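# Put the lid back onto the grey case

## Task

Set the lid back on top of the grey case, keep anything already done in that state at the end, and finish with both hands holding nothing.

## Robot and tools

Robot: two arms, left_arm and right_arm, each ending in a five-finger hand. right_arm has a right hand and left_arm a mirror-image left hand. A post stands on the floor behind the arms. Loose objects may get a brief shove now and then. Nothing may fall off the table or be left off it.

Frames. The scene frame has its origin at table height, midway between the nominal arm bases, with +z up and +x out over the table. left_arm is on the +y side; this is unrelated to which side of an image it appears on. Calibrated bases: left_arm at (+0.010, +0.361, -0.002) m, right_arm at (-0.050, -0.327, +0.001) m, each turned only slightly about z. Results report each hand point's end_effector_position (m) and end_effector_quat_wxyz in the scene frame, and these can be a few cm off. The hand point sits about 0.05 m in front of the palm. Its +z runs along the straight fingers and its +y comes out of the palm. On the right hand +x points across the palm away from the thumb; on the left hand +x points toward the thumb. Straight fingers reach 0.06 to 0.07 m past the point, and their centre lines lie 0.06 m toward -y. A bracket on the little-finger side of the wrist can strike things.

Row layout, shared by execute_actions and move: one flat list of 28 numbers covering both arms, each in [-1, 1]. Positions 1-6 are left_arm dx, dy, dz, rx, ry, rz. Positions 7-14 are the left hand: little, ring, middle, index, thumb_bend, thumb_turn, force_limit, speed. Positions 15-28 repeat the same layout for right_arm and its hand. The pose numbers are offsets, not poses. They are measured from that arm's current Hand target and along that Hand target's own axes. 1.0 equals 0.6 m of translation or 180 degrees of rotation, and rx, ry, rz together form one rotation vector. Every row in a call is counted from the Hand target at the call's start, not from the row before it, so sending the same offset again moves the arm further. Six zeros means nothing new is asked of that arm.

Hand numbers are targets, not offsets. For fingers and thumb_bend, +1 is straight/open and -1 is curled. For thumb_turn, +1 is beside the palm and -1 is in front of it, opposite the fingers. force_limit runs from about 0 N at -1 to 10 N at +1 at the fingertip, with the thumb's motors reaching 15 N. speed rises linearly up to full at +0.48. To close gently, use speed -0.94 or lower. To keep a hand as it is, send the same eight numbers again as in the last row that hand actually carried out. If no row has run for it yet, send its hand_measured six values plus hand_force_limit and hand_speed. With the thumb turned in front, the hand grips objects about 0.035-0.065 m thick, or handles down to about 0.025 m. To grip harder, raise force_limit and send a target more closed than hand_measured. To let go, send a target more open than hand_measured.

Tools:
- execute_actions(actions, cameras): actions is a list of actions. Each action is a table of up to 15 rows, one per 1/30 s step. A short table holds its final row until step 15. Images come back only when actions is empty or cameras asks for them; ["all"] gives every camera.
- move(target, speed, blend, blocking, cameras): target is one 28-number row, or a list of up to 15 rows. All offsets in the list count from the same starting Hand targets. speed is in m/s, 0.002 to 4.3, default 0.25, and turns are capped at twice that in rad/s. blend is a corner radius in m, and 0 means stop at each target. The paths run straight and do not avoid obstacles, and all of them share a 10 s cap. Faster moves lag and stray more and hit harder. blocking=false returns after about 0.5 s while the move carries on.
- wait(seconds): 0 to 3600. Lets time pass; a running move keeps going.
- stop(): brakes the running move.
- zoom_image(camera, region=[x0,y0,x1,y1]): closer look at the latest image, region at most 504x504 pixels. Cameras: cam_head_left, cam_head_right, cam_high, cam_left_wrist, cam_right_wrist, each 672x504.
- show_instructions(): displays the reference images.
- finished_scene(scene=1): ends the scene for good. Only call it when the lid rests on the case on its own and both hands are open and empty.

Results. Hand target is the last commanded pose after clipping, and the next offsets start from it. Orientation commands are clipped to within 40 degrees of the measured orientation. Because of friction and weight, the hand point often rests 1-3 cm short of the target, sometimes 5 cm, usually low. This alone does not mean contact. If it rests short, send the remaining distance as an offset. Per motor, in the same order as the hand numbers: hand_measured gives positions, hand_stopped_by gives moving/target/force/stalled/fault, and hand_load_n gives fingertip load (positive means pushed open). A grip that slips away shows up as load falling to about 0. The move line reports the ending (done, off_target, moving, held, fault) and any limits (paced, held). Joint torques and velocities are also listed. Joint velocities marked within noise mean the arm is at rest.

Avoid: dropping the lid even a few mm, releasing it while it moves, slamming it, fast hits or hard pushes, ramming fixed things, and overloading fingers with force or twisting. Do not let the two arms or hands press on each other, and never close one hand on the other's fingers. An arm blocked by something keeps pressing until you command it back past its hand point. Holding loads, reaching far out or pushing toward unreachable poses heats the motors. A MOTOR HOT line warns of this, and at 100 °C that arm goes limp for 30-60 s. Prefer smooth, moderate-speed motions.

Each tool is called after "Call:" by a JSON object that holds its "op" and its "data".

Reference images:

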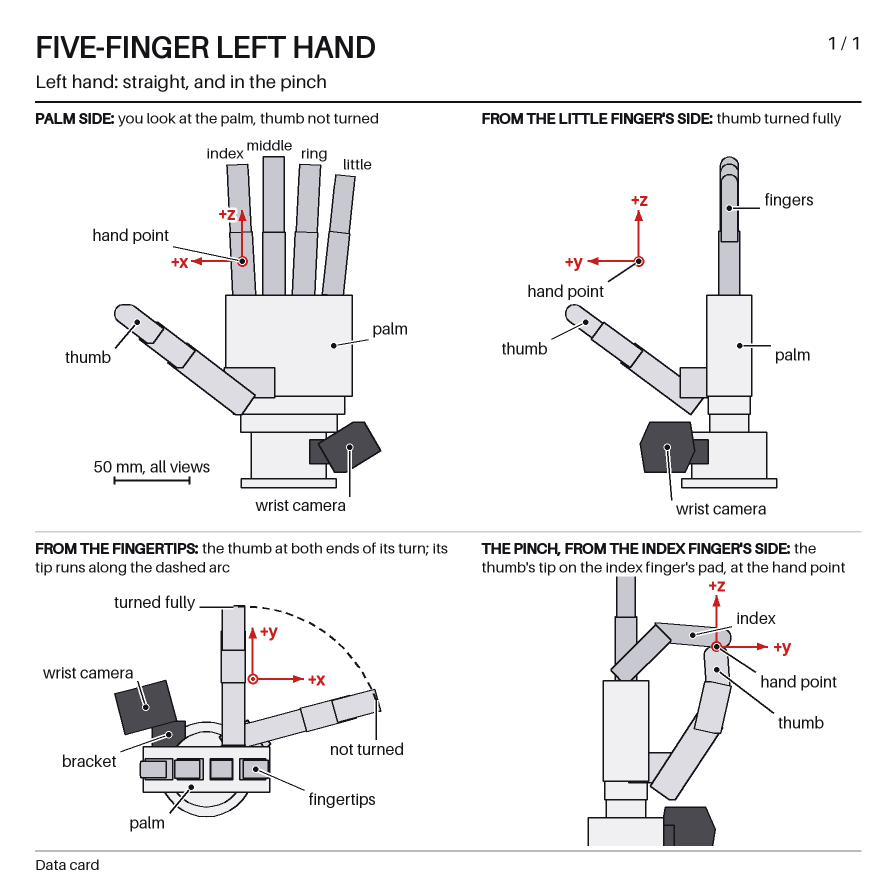

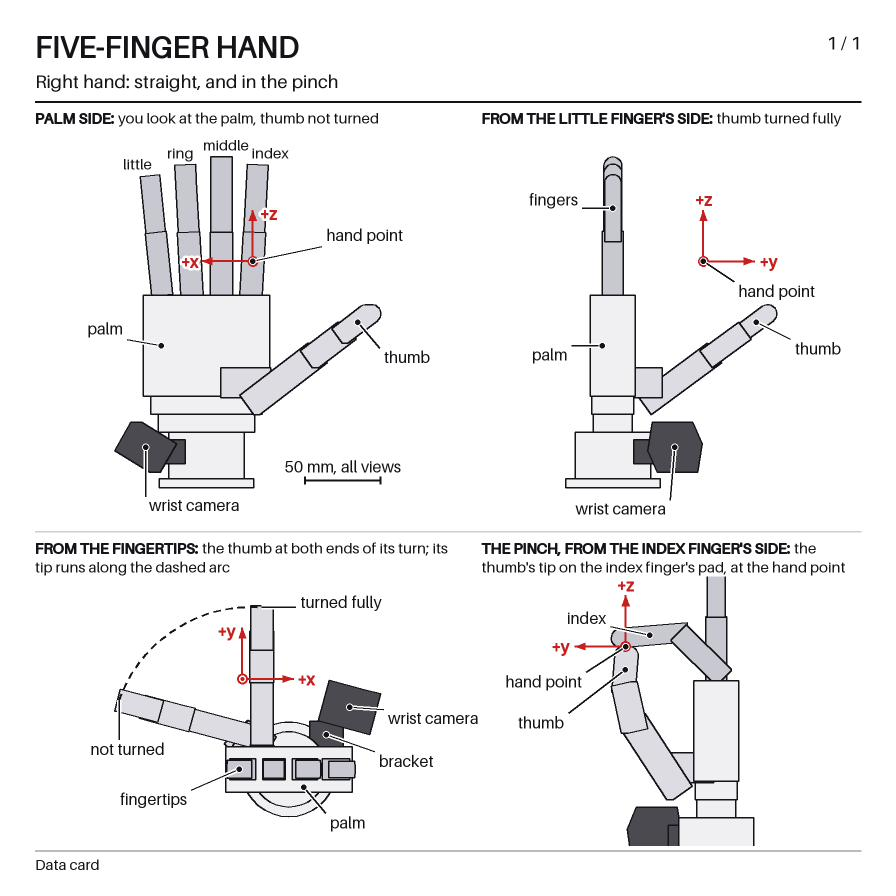

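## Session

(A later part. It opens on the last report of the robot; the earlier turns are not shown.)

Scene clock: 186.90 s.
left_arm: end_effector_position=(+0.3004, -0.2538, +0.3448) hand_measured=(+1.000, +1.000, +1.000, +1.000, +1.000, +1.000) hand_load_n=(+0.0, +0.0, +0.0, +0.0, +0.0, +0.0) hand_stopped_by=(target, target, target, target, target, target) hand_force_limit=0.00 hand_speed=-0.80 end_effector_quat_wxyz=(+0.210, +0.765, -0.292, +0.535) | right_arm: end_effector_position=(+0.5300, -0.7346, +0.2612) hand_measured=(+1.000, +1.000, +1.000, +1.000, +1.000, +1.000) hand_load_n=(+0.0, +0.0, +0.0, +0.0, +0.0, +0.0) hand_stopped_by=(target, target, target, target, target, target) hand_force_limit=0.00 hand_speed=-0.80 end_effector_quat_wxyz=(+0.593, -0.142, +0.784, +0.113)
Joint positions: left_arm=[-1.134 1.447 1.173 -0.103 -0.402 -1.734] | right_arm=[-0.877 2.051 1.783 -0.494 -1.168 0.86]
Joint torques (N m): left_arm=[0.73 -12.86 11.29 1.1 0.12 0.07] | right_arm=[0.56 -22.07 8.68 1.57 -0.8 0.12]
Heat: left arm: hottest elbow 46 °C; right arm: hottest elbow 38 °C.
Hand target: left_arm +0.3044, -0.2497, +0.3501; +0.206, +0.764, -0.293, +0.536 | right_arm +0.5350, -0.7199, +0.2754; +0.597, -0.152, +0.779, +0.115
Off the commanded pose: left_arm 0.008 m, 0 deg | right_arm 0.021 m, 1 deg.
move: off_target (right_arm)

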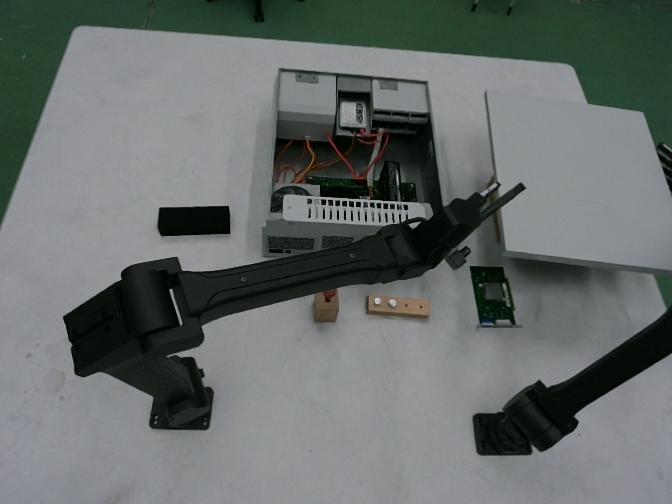

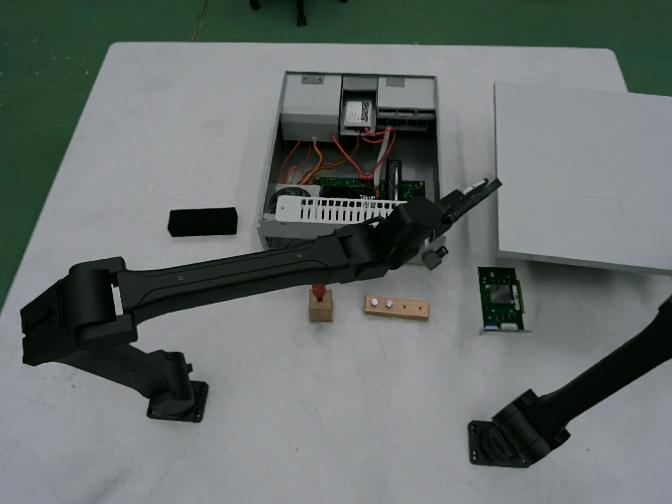

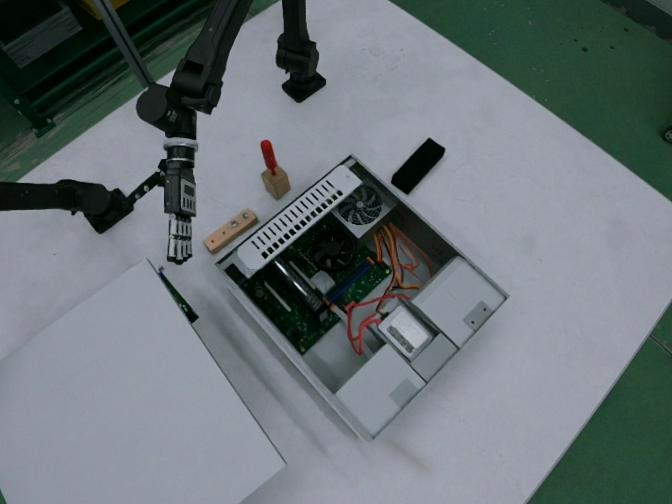

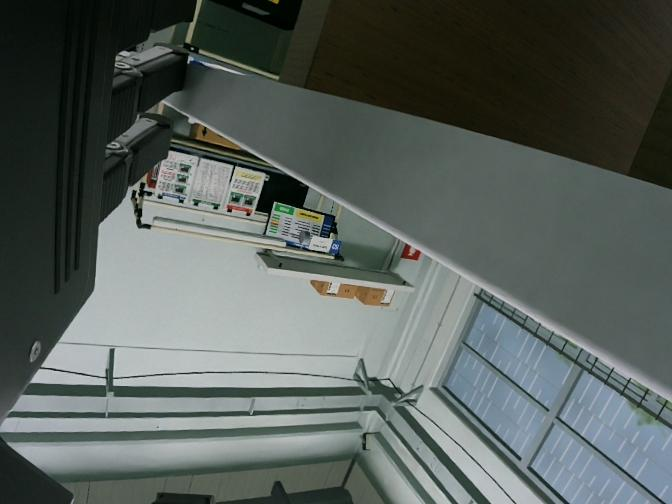

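Call:
{"op": "move", "data": {"target": [[-0.0665,-0.0927,-0.184,0,0,0,1,1,1,1,1,1,0,-0.8,-0.0255,-0.0618,-0.0327,0,0,0,1,1,1,1,1,1,0,-0.8],[-0.0665,-0.0927,-0.184,0,0,0,1,1,1,1,1,1,0,-0.8,-0.2387,-0.0432,-0.1382,0,0,0,1,1,1,1,1,1,0,-0.8],[-0.0665,-0.0927,-0.184,0,0,0,1,1,1,1,1,1,0,-0.8,-0.3155,0.2058,0.4008,0.1588,0.03,-0.4736,1,1,1,1,1,1,0,-0.8]], "speed": [0.08,0.15,0.2], "cameras": ["cam_head_left","cam_head_right","cam_high","cam_right_wrist"]}}

Scene clock: 199.47 s.
left_arm: end_effector_position=(+0.2516, -0.1344, +0.3538) hand_measured=(+1.000, +1.000, +1.000, +1.000, +1.000, +1.000) hand_load_n=(+0.0, +0.0, +0.0, +0.0, +0.0, +0.0) hand_stopped_by=(target, target, target, target, target, target) hand_force_limit=0.00 hand_speed=-0.80 end_effector_quat_wxyz=(+0.214, +0.762, -0.289, +0.539) | right_arm: end_effector_position=(+0.7462, -0.4998, +0.4008) hand_measured=(+1.000, +1.000, +1.000, +1.000, +1.000, +1.000) hand_load_n=(+0.0, +0.0, +0.0, +0.0, +0.0, -0.5) hand_stopped_by=(target, target, target, target, target, target) hand_force_limit=0.00 hand_speed=-0.80 end_effector_quat_wxyz=(+0.503, -0.497, +0.506, -0.494)
Joint positions: left_arm=[-1.128 1.091 0.877 -0.15 -0.396 -1.731] | right_arm=[-0.3 1.82 1.767 0.047 -0.327 0.017]
Joint torques (N m): left_arm=[0.09 -7.71 10.63 1.05 0.17 0.11] | right_arm=[-0.56 -17.79 9.99 2.56 0.13 -0.17]
Heat: left arm: hottest elbow 45 °C; right arm: hottest elbow 39 °C.
Hand target: left_arm +0.2542, -0.1299, +0.3500; +0.206, +0.764, -0.293, +0.536 | right_arm +0.7497, -0.5000, +0.3954; +0.500, -0.500, +0.500, -0.500
Off the commanded pose: left_arm 0.006 m, 1 deg | right_arm 0.006 m, 1 deg.
move: done

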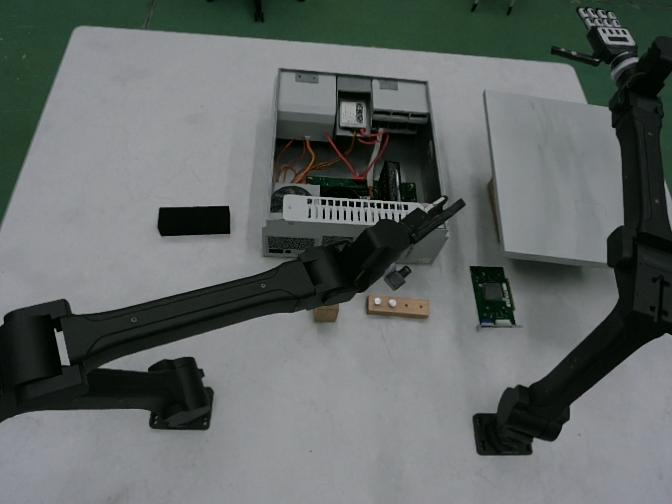

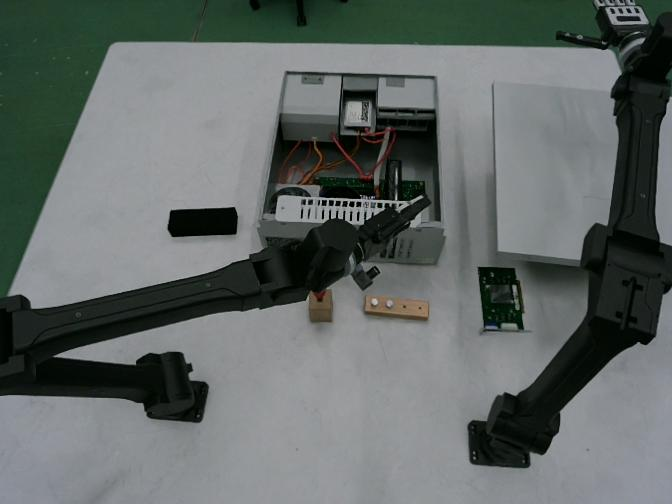

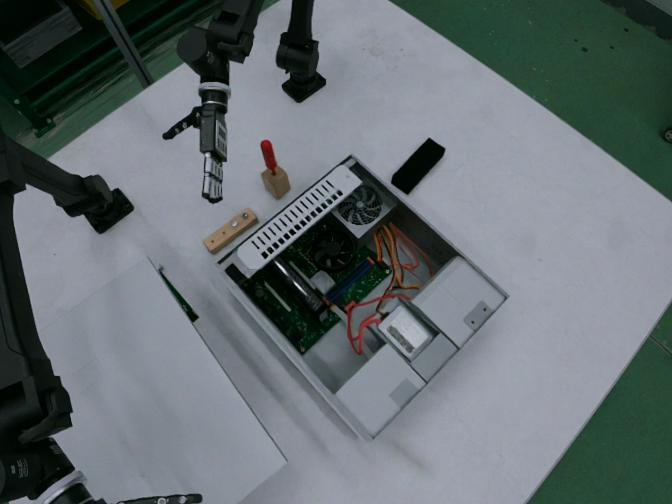

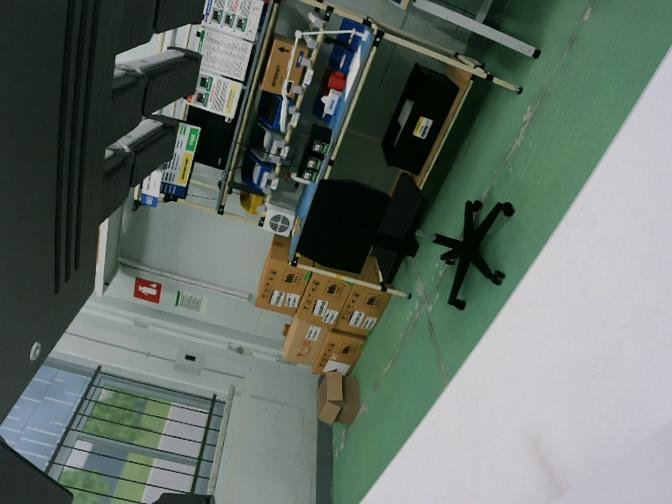

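Call:
{"op": "move", "data": {"target": [[0,0,0,0,0,0,1,1,1,1,1,1,0,-0.8,-0.0083,0,0.05,0,0,0,0,0,0,0,0,1,0,0.2],[0,0,0,0,0,0,1,1,1,1,1,1,0,-0.8,-0.0083,0.25,0.05,0,0,0,0,0,0,0,0,1,0,0.2]], "speed": [0.1,0.1], "cameras": ["cam_head_left","cam_head_right","cam_high","cam_right_wrist"]}}

Scene clock: 204.07 s.
left_arm: end_effector_position=(+0.2516, -0.1344, +0.3538) hand_measured=(+1.000, +1.000, +1.000, +1.000, +1.000, +1.000) hand_load_n=(+0.0, +0.0, +0.0, +0.0, +0.0, +0.0) hand_stopped_by=(target, target, target, target, target, target) hand_force_limit=0.00 hand_speed=-0.80 end_effector_quat_wxyz=(+0.214, +0.762, -0.289, +0.539) | right_arm: end_effector_position=(+0.7769, -0.5018, +0.2446) hand_measured=(+0.000, +0.000, +0.000, +0.000, +0.000, +1.000) hand_load_n=(+0.0, +0.0, +0.0, -0.5, +0.0, +0.0) hand_stopped_by=(target, target, target, target, target, target) hand_force_limit=0.00 hand_speed=0.20 end_effector_quat_wxyz=(+0.500, -0.497, +0.510, -0.494)
Joint positions: left_arm=[-1.128 1.091 0.877 -0.15 -0.396 -1.731] | right_arm=[-0.285 1.988 1.606 0.369 -0.306 0.015]
Joint torques (N m): left_arm=[0.21 -7.53 10.65 1.11 0.12 0.11] | right_arm=[-0.03 -19.66 9.55 2.58 0.12 -0.15]
Heat: left arm: hottest elbow 45 °C; right arm: hottest elbow 39 °C.
Hand target: left_arm +0.2542, -0.1299, +0.3500; +0.206, +0.764, -0.293, +0.536 | right_arm +0.7798, -0.4950, +0.2455; +0.500, -0.500, +0.500, -0.500
Off the commanded pose: left_arm 0.006 m, 1 deg | right_arm 0.008 m, 1 deg.
move: done

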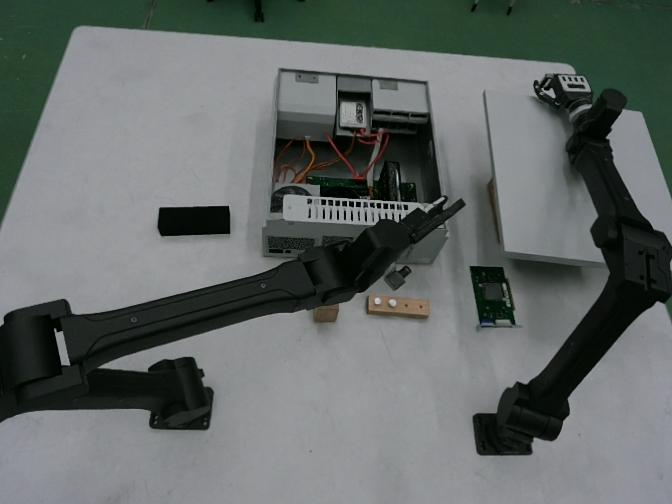

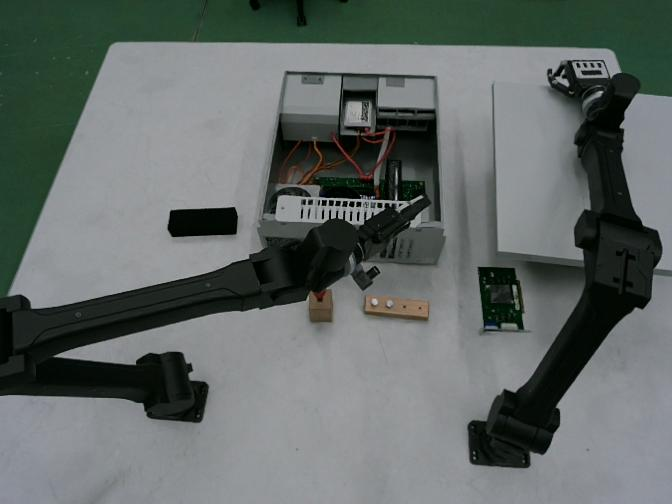

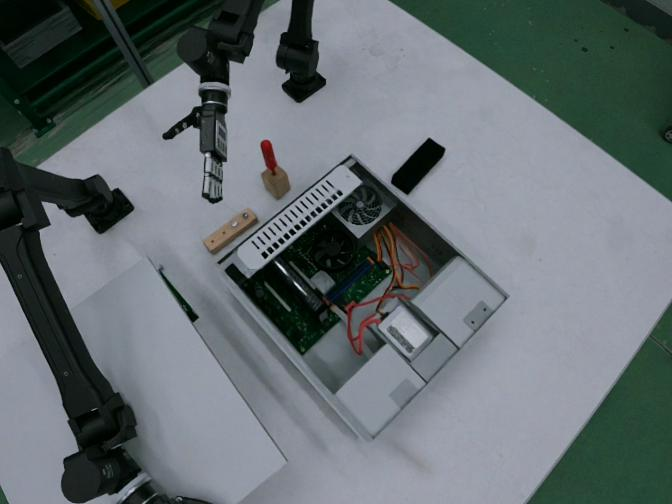

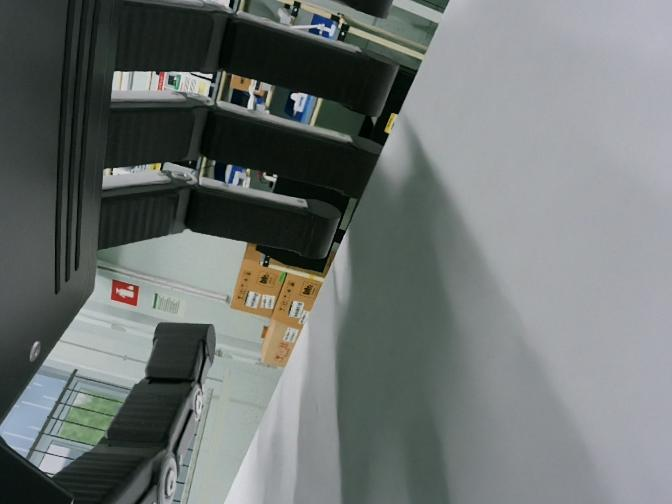

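Call:
{"op": "move", "data": {"target": [[0,0,0,0,0,0,1,1,1,1,1,1,0,-0.8,0,0.03,0,0,0,0,0,0,0,0,0,1,0,0.2],[0,0,0,0,0,0,1,1,1,1,1,1,0,-0.8,0,0.03,-0.1,0,0,0,0,0,0,0,0,1,0,0.2]], "speed": [0.05,0.05], "cameras": ["cam_head_left","cam_head_right","cam_high","cam_right_wrist"]}}

Scene clock: 207.10 s.
left_arm: end_effector_position=(+0.2516, -0.1344, +0.3538) hand_measured=(+1.000, +1.000, +1.000, +1.000, +1.000, +1.000) hand_load_n=(+0.0, +0.0, +0.0, +0.0, +0.0, +0.0) hand_stopped_by=(target, target, target, target, target, target) hand_force_limit=0.00 hand_speed=-0.80 end_effector_quat_wxyz=(+0.214, +0.762, -0.289, +0.539) | right_arm: end_effector_position=(+0.7284, -0.4847, +0.2419) hand_measured=(+0.000, +0.000, +0.000, +0.000, +0.000, +1.000) hand_load_n=(+0.0, +0.0, +0.0, +2.0, +0.0, -0.5) hand_stopped_by=(target, target, target, target, target, target) hand_force_limit=0.00 hand_speed=0.20 end_effector_quat_wxyz=(+0.508, -0.498, +0.491, -0.503)
Joint positions: left_arm=[-1.128 1.091 0.877 -0.15 -0.396 -1.731] | right_arm=[-0.288 1.877 1.399 0.5 -0.327 0.004]
Joint torques (N m): left_arm=[0.26 -7.88 10.39 1.31 0.14 0.09] | right_arm=[-2.14 -17.96 7.28 1.89 -0.17 -0.06]
Heat: left arm: hottest elbow 44 °C; right arm: hottest elbow 39 °C.
Hand target: left_arm +0.2542, -0.1299, +0.3500; +0.206, +0.764, -0.293, +0.536 | right_arm +0.7199, -0.4949, +0.2275; +0.500, -0.500, +0.500, -0.500
Off the commanded pose: left_arm 0.006 m, 1 deg | right_arm 0.020 m, 1 deg.
move: off_target (right_arm)

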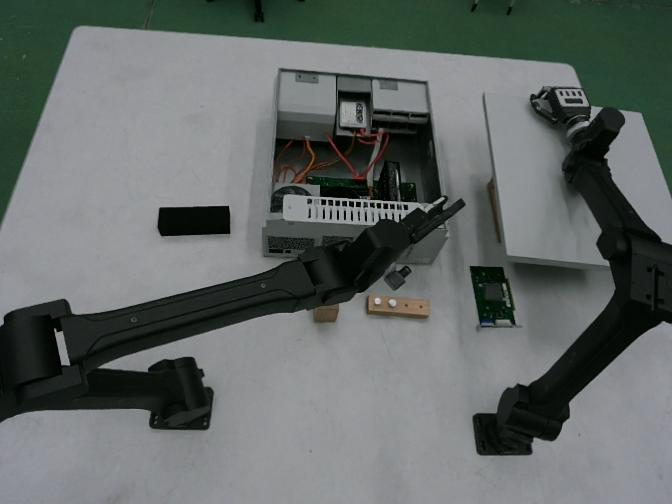

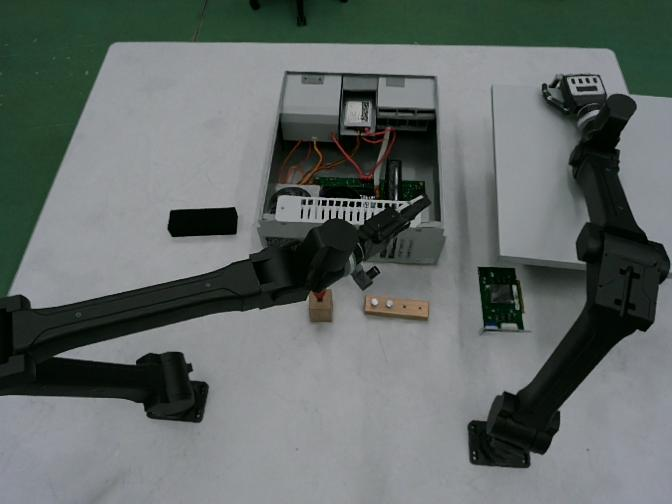

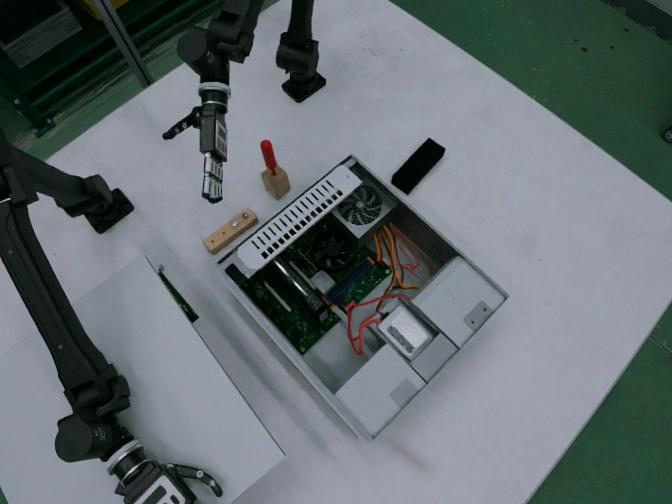

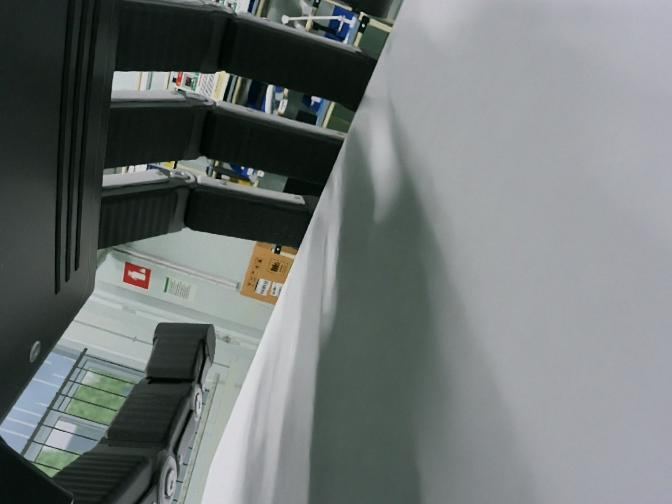

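Call:
{"op": "move", "data": {"target": [0,0,0,0,0,0,1,1,1,1,1,1,0,-0.8,0,-0.018,-0.11,0,0,0,0,0,0,0,0,1,0,0.2], "speed": 0.05, "cameras": ["cam_head_left","cam_head_right","cam_high","cam_right_wrist"]}}

Scene clock: 209.53 s.
left_arm: end_effector_position=(+0.2516, -0.1344, +0.3538) hand_measured=(+1.000, +1.000, +1.000, +1.000, +1.000, +1.000) hand_load_n=(+0.0, +0.0, +0.0, +0.0, -0.5, -0.5) hand_stopped_by=(target, target, target, target, target, target) hand_force_limit=0.00 hand_speed=-0.80 end_effector_quat_wxyz=(+0.214, +0.762, -0.289, +0.539) | right_arm: end_effector_position=(+0.6620, -0.4827, +0.2434) hand_measured=(+0.000, +0.000, +0.000, +0.000, +0.000, +1.000) hand_load_n=(+0.0, +0.0, +0.0, +2.0, +0.0, +0.0) hand_stopped_by=(target, target, target, target, target, target) hand_force_limit=0.00 hand_speed=0.20 end_effector_quat_wxyz=(+0.506, -0.502, +0.495, -0.497)
Joint positions: left_arm=[-1.128 1.091 0.877 -0.15 -0.396 -1.731] | right_arm=[-0.323 1.728 1.199 0.536 -0.368 0.004]
Joint torques (N m): left_arm=[0.26 -8.18 10.51 1.31 0.16 0.15] | right_arm=[-2.43 -16.38 7.68 2.06 -0.11 -0.07]
Heat: left arm: hottest elbow 44 °C; right arm: hottest elbow 39 °C.
Hand target: left_arm +0.2542, -0.1299, +0.3500; +0.206, +0.764, -0.293, +0.536 | right_arm +0.6537, -0.4950, +0.2381; +0.500, -0.500, +0.500, -0.500
Off the commanded pose: left_arm 0.006 m, 1 deg | right_arm 0.016 m, 1 deg.
move: off_target (right_arm)

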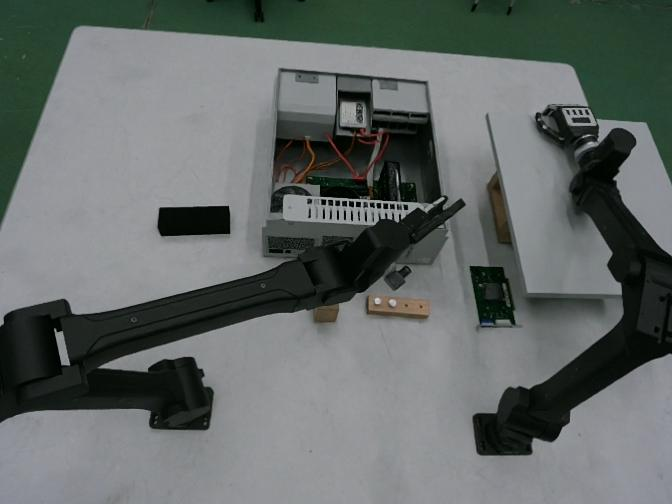

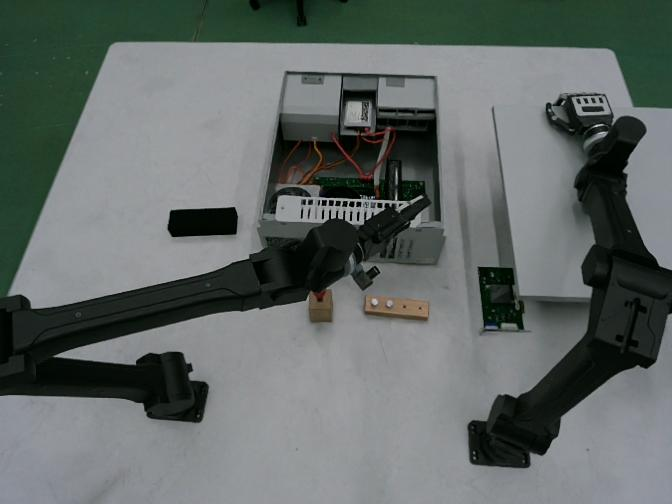

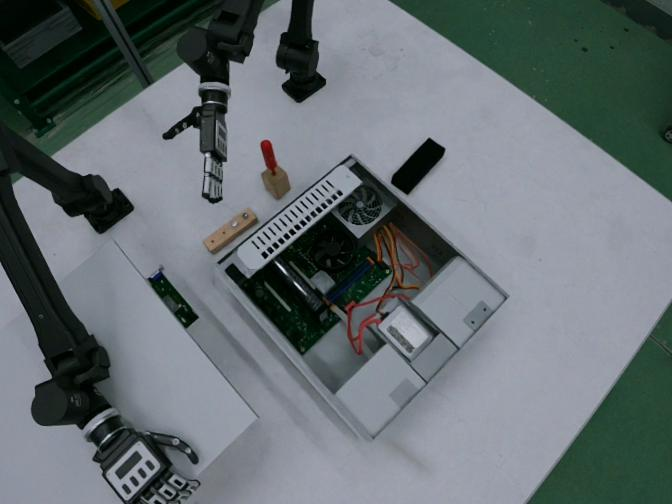

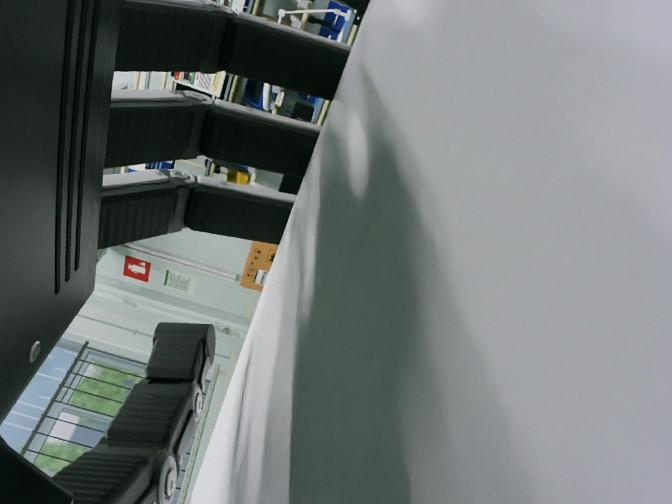

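Call:
{"op": "move", "data": {"target": [[0,0,0,0,0,0,1,1,1,1,1,1,0,-0.8,0,-0.025,0.0583,0,0,0,0,0,0,0,0,1,0,0.2],[0,0,0,0,0,0,1,1,1,1,1,1,0,-0.8,0.2083,-0.025,0.0583,0,0,0,0,0,0,0,0,1,0,0.2],[0,0,0,0,0,0,1,1,1,1,1,1,0,-0.8,0.2083,0,0.0583,0,0,0,0,0,0,0,0,1,0,0.2],[0,0,0,0,0,0,1,1,1,1,1,1,0,-0.8,0.2083,0,-0.005,0,0,0,0,0,0,0,0,1,0,0.2]], "speed": [0.08,0.1,0.05,0.06], "cameras": ["cam_head_left","cam_right_wrist"]}}

Scene clock: 221.17 s.
left_arm: end_effector_position=(+0.2516, -0.1344, +0.3538) hand_measured=(+1.000, +1.000, +1.000, +1.000, +1.000, +1.000) hand_load_n=(+0.0, +0.0, +0.0, +0.0, +0.0, +0.0) hand_stopped_by=(target, target, target, target, target, target) hand_force_limit=0.00 hand_speed=-0.80 end_effector_quat_wxyz=(+0.214, +0.762, -0.289, +0.539) | right_arm: end_effector_position=(+0.6597, -0.6124, +0.2511) hand_measured=(+0.000, +0.000, +0.000, +0.000, +0.000, +1.000) hand_load_n=(+0.0, +0.0, +0.0, +1.5, +0.0, +0.0) hand_stopped_by=(target, target, target, target, target, target) hand_force_limit=0.00 hand_speed=0.20 end_effector_quat_wxyz=(+0.505, -0.500, +0.492, -0.503)
Joint positions: left_arm=[-1.128 1.091 0.877 -0.15 -0.396 -1.731] | right_arm=[-0.525 1.844 1.38 0.484 -0.562 0.004]
Joint torques (N m): left_arm=[-0.32 -7.53 10.69 1.25 0.13 0.07] | right_arm=[-2.08 -17.44 7.57 1.87 -0.23 -0.06]
Heat: left arm: hottest elbow 43 °C; right arm: hottest elbow 39 °C.
Hand target: left_arm +0.2542, -0.1299, +0.3500; +0.206, +0.764, -0.293, +0.536 | right_arm +0.6507, -0.6199, +0.2381; +0.500, -0.500, +0.500, -0.500
Off the commanded pose: left_arm 0.006 m, 1 deg | right_arm 0.018 m, 1 deg.
move: off_target (right_arm)

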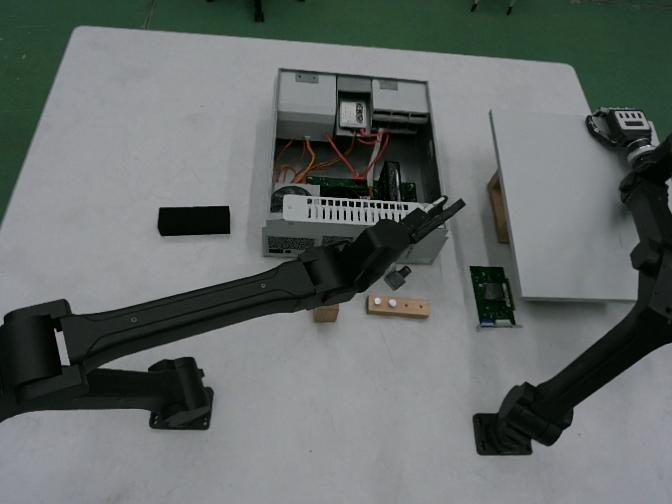

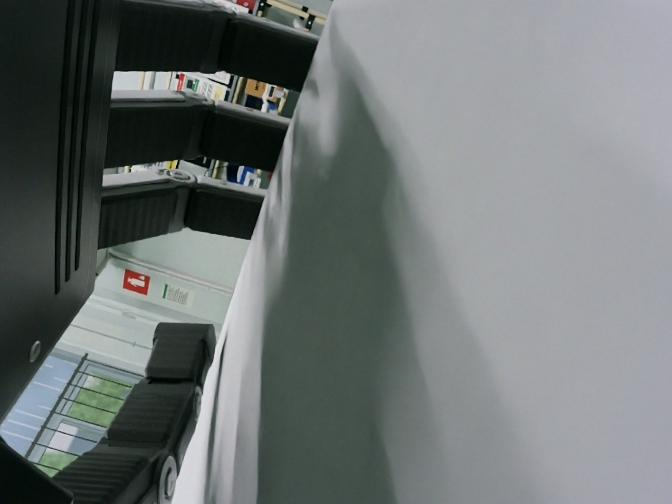

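Call:
{"op": "move", "data": {"target": [[0,0,0,0,0,0,1,1,1,1,1,1,0,-0.8,0.0642,-0.0067,-0.07,0,0.0778,0,0,0,0,0,0,1,0,0.2],[0,0,0,0,0,0,1,1,1,1,1,1,0,-0.8,0.1283,-0.0067,-0.1467,0,0.1556,0,0,0,0,0,0,1,0,0.2]], "speed": 0.05, "blend": 0.02, "cameras": ["cam_head_left","cam_head_right","cam_high","cam_right_wrist"]}}

Scene clock: 227.20 s.
left_arm: end_effector_position=(+0.2516, -0.1344, +0.3538) hand_measured=(+1.000, +1.000, +1.000, +1.000, +1.000, +1.000) hand_load_n=(-0.5, +0.0, +0.0, +0.0, +0.0, +0.0) hand_stopped_by=(target, target, target, target, target, target) hand_force_limit=0.00 hand_speed=-0.80 end_effector_quat_wxyz=(+0.214, +0.762, -0.289, +0.539) | right_arm: end_effector_position=(+0.5720, -0.6873, +0.2710) hand_measured=(+0.000, +0.000, +0.000, +0.000, +0.000, +1.000) hand_load_n=(+0.5, +0.0, +0.0, +0.0, -0.5, +0.0) hand_stopped_by=(target, target, target, target, target, target) hand_force_limit=0.00 hand_speed=0.20 end_effector_quat_wxyz=(+0.382, -0.360, +0.589, -0.614)
Joint positions: left_arm=[-1.128 1.091 0.877 -0.15 -0.396 -1.731] | right_arm=[-0.578 1.647 1.14 0.553 -0.14 0.014]
Joint torques (N m): left_arm=[-0.09 -7.36 10.7 1.37 0.13 0.11] | right_arm=[-2.02 -13.51 7.36 1.63 0.36 -0.15]
Heat: left arm: hottest elbow 43 °C; right arm: hottest elbow 38 °C.
Hand target: left_arm +0.2542, -0.1299, +0.3500; +0.206, +0.764, -0.293, +0.536 | right_arm +0.5627, -0.6970, +0.2422; +0.364, -0.364, +0.606, -0.606
Off the commanded pose: left_arm 0.006 m, 1 deg | right_arm 0.032 m, 3 deg.
move: off_target (right_arm)

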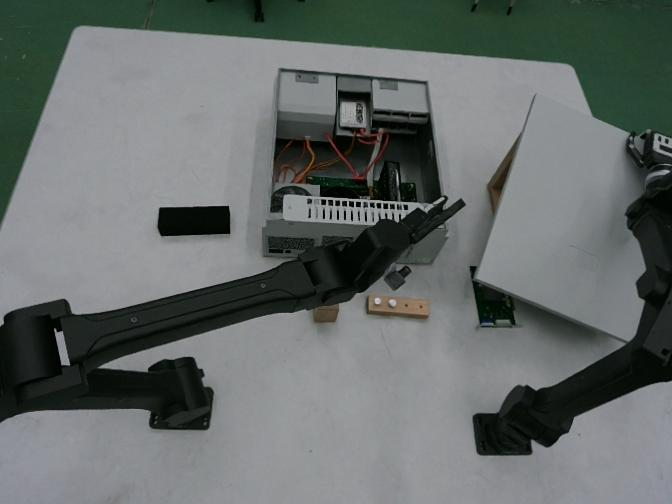

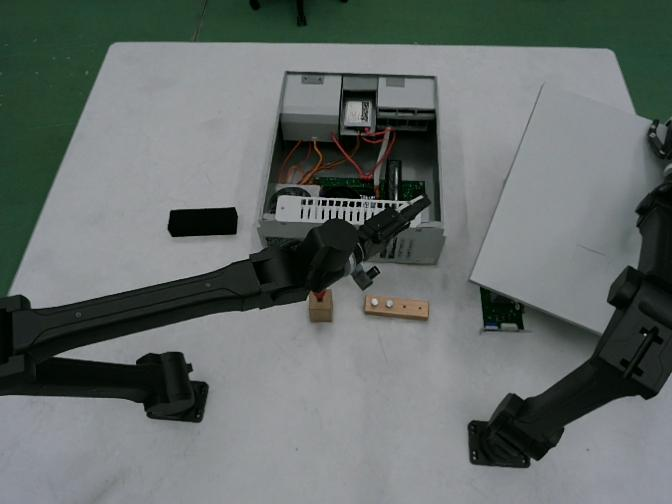

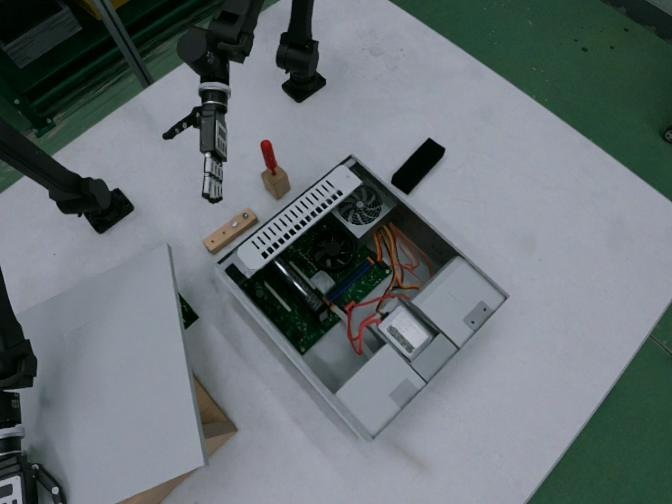

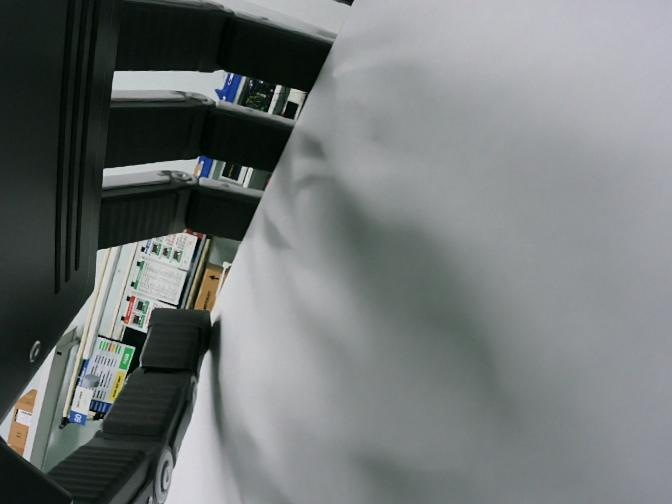

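Call:
{"op": "zoom_image", "data": {"camera": "cam_head_left", "region": [440, 60, 672, 360]}}

Call:
{"op": "zoom_image", "data": {"camera": "cam_head_right", "region": [440, 60, 672, 360]}}

Call:
{"op": "zoom_image", "data": {"camera": "cam_high", "region": [0, 220, 280, 504]}}

Scaled by 1.680 from the camera's image (finer frame: 960x720).

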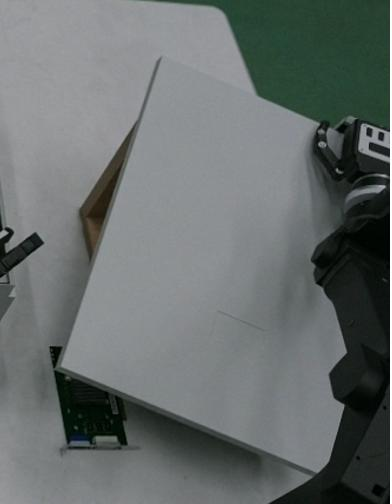

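Scaled by 1.680 from the camera's image (finer frame: 960x720).

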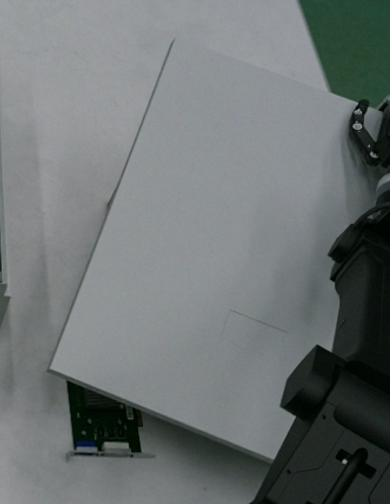

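Scaled by 1.775 from the camera's image (finer frame: 960x720).

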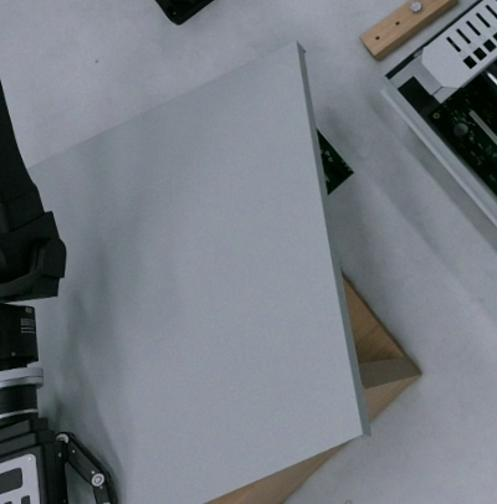

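Call:
{"op": "move", "data": {"target": [[-0.031,0.1487,-0.0848,0.0522,0.1213,0.5015,1,1,1,1,1,1,0,-0.8,0,0,0,0,0,0,0,0,0,0,0,1,0,0.2],[-0.3597,0.2335,-0.0138,0.0522,0.1213,0.5015,1,1,1,1,1,1,0,-0.8,0,0,0,0,0,0,0,0,0,0,0,1,0,0.2]], "speed": 0.2, "blend": 0.03, "cameras": ["all"]}}

Scene clock: 240.53 s.
left_arm: end_effector_position=(+0.1035, -0.1776, +0.1497) hand_measured=(+1.000, +1.000, +1.000, +1.000, +1.000, +1.000) hand_load_n=(+0.0, +0.0, +0.0, +0.0, +0.0, +0.0) hand_stopped_by=(target, target, target, target, target, target) hand_force_limit=0.00 hand_speed=-0.80 end_effector_quat_wxyz=(+0.242, -0.246, +0.667, -0.660) | right_arm: end_effector_position=(+0.5720, -0.6873, +0.2710) hand_measured=(+0.000, +0.000, +0.000, +0.000, +0.000, +1.000) hand_load_n=(+1.0, +0.0, +0.0, +0.0, -0.5, +0.0) hand_stopped_by=(target, target, target, target, target, target) hand_force_limit=0.00 hand_speed=0.20 end_effector_quat_wxyz=(+0.382, -0.360, +0.589, -0.614)
Joint positions: left_arm=[-1.559 1.489 0.594 0.881 -0.725 -0.01] | right_arm=[-0.578 1.647 1.14 0.553 -0.14 0.014]
Joint torques (N m): left_arm=[-0.62 -8.64 7.72 2.56 0.02 0.14] | right_arm=[-1.96 -13.45 7.39 1.62 0.36 -0.15]
Heat: left arm: hottest elbow 42 °C; right arm: hottest elbow 36 °C.
Hand target: left_arm +0.1001, -0.1802, +0.1501; +0.242, -0.242, +0.664, -0.664 | right_arm +0.5627, -0.6970, +0.2422; +0.364, -0.364, +0.606, -0.606
Off the commanded pose: left_arm 0.004 m, 1 deg | right_arm 0.032 m, 3 deg.
move: done

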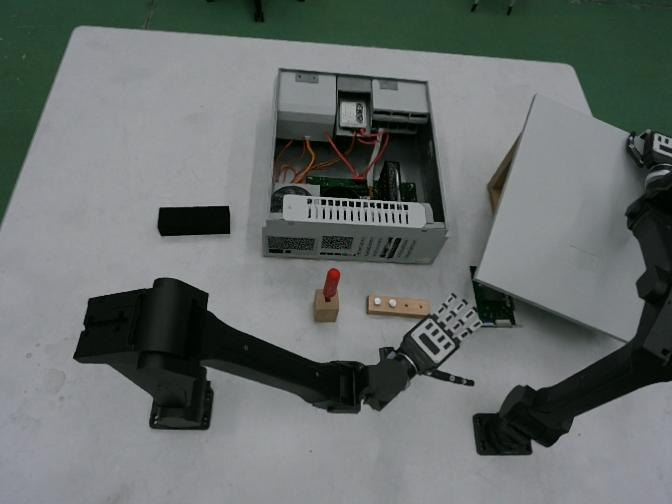

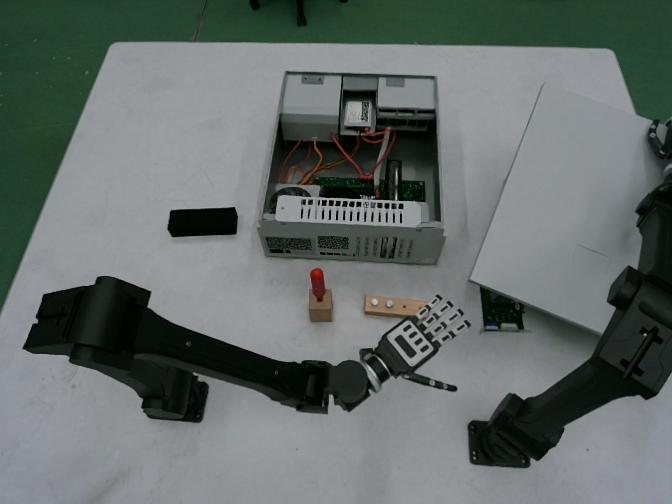

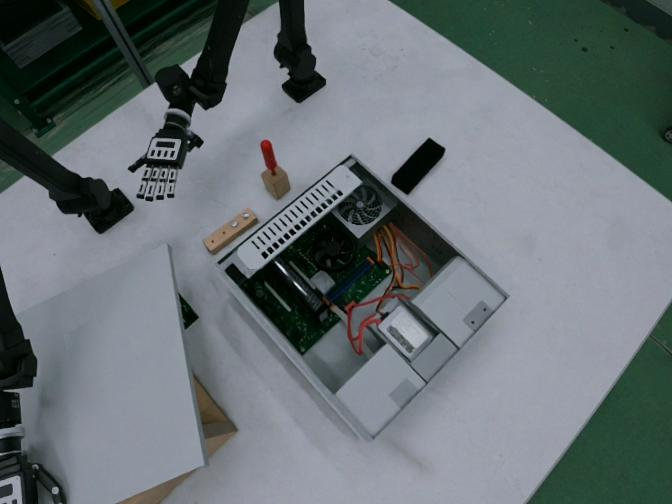

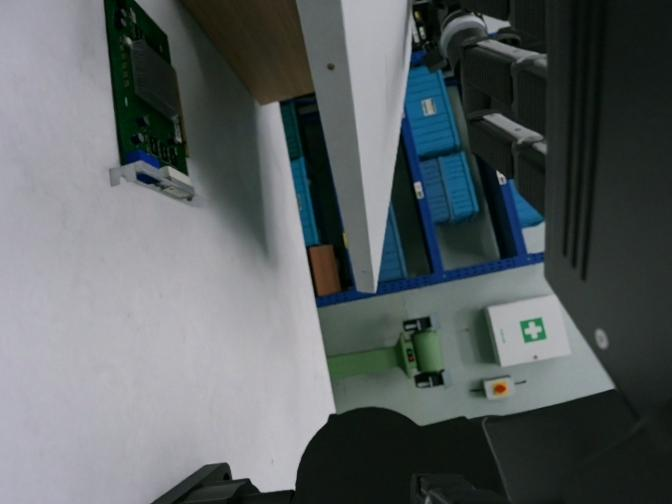

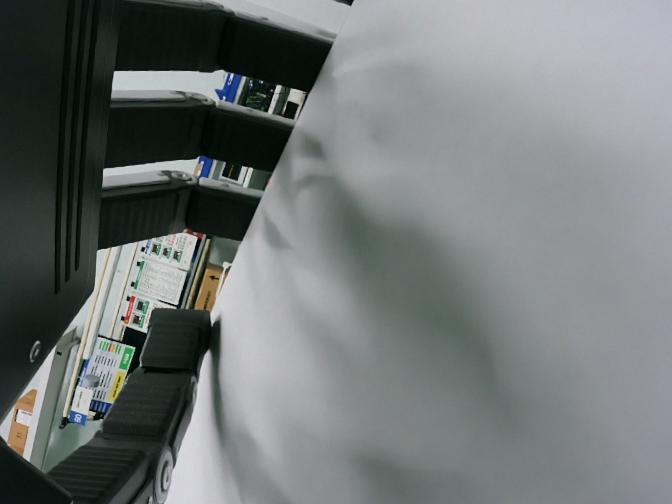

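Call:
{"op": "move", "data": {"target": [0.0092,0.1367,0.099,0,0,0,1,1,1,1,1,1,0,-0.8,0,0,0,0,0,0,0,0,0,0,0,1,0,0.2], "speed": 0.12, "cameras": ["cam_head_left","cam_left_wrist","cam_high"]}}

Scene clock: 244.77 s.
left_arm: end_effector_position=(+0.1288, -0.2178, +0.0587) hand_measured=(+1.000, +1.000, +1.000, +1.000, +1.000, +1.000) hand_load_n=(+0.0, +0.0, +0.0, +0.0, +0.0, -0.5) hand_stopped_by=(target, target, target, target, target, target) hand_force_limit=0.00 hand_speed=-0.80 end_effector_quat_wxyz=(+0.241, -0.240, +0.676, -0.653) | right_arm: end_effector_position=(+0.5720, -0.6873, +0.2710) hand_measured=(+0.000, +0.000, +0.000, +0.000, +0.000, +1.000) hand_load_n=(+0.5, +0.0, +0.0, +0.0, -0.5, +0.0) hand_stopped_by=(target, target, target, target, target, target) hand_force_limit=0.00 hand_speed=0.20 end_effector_quat_wxyz=(+0.382, -0.360, +0.589, -0.614)
Joint positions: left_arm=[-1.491 1.827 0.674 1.115 -0.647 -0.01] | right_arm=[-0.578 1.647 1.14 0.553 -0.14 0.014]
Joint torques (N m): left_arm=[0.09 -10.93 7.62 2.62 0.23 0.11] | right_arm=[-2.02 -13.57 7.39 1.61 0.37 -0.14]
Heat: left arm: hottest elbow 42 °C; right arm: hottest elbow 36 °C.
Hand target: left_arm +0.1342, -0.2291, +0.0679; +0.242, -0.242, +0.664, -0.664 | right_arm +0.5627, -0.6970, +0.2422; +0.364, -0.364, +0.606, -0.606
Off the commanded pose: left_arm 0.016 m, 2 deg | right_arm 0.032 m, 3 deg.
move: off_target (left_arm)
Images, in order (width x height): cam_head_left 672x504, cam_high 672x504, cam_left_wrist 672x504.

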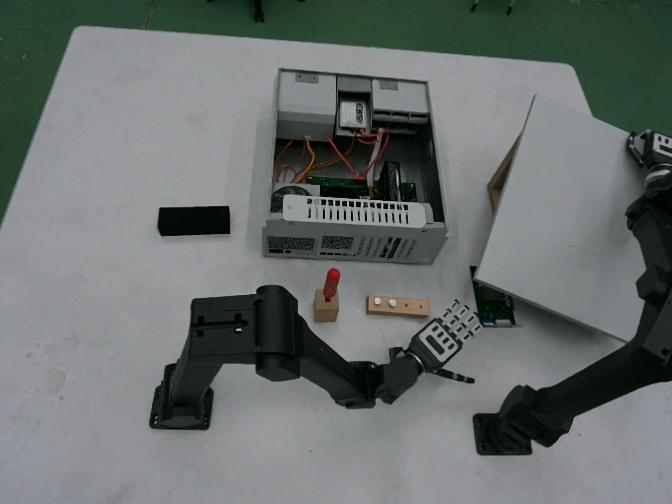

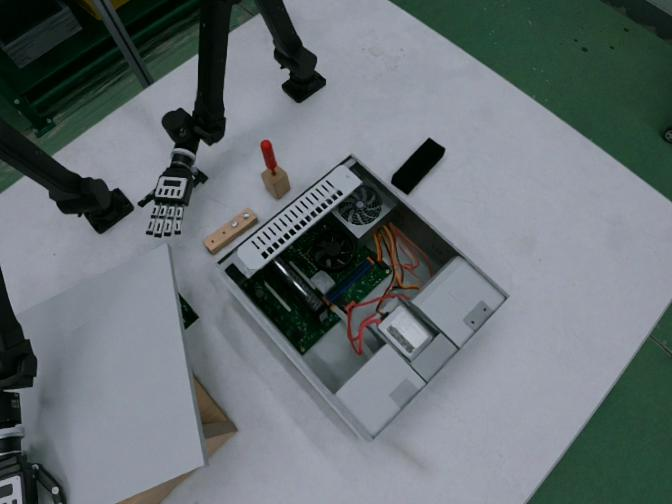

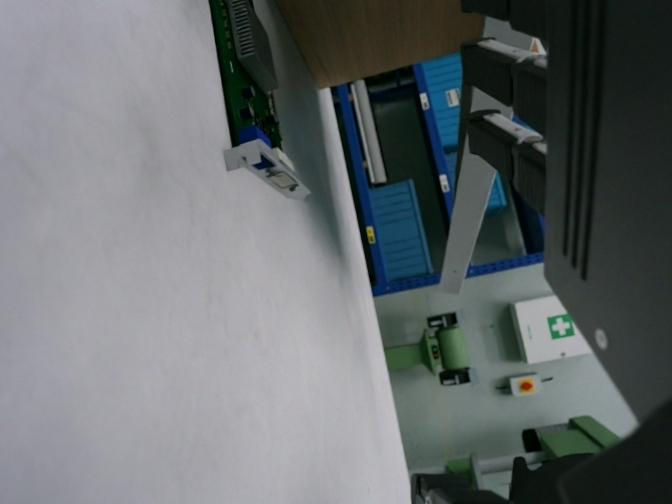

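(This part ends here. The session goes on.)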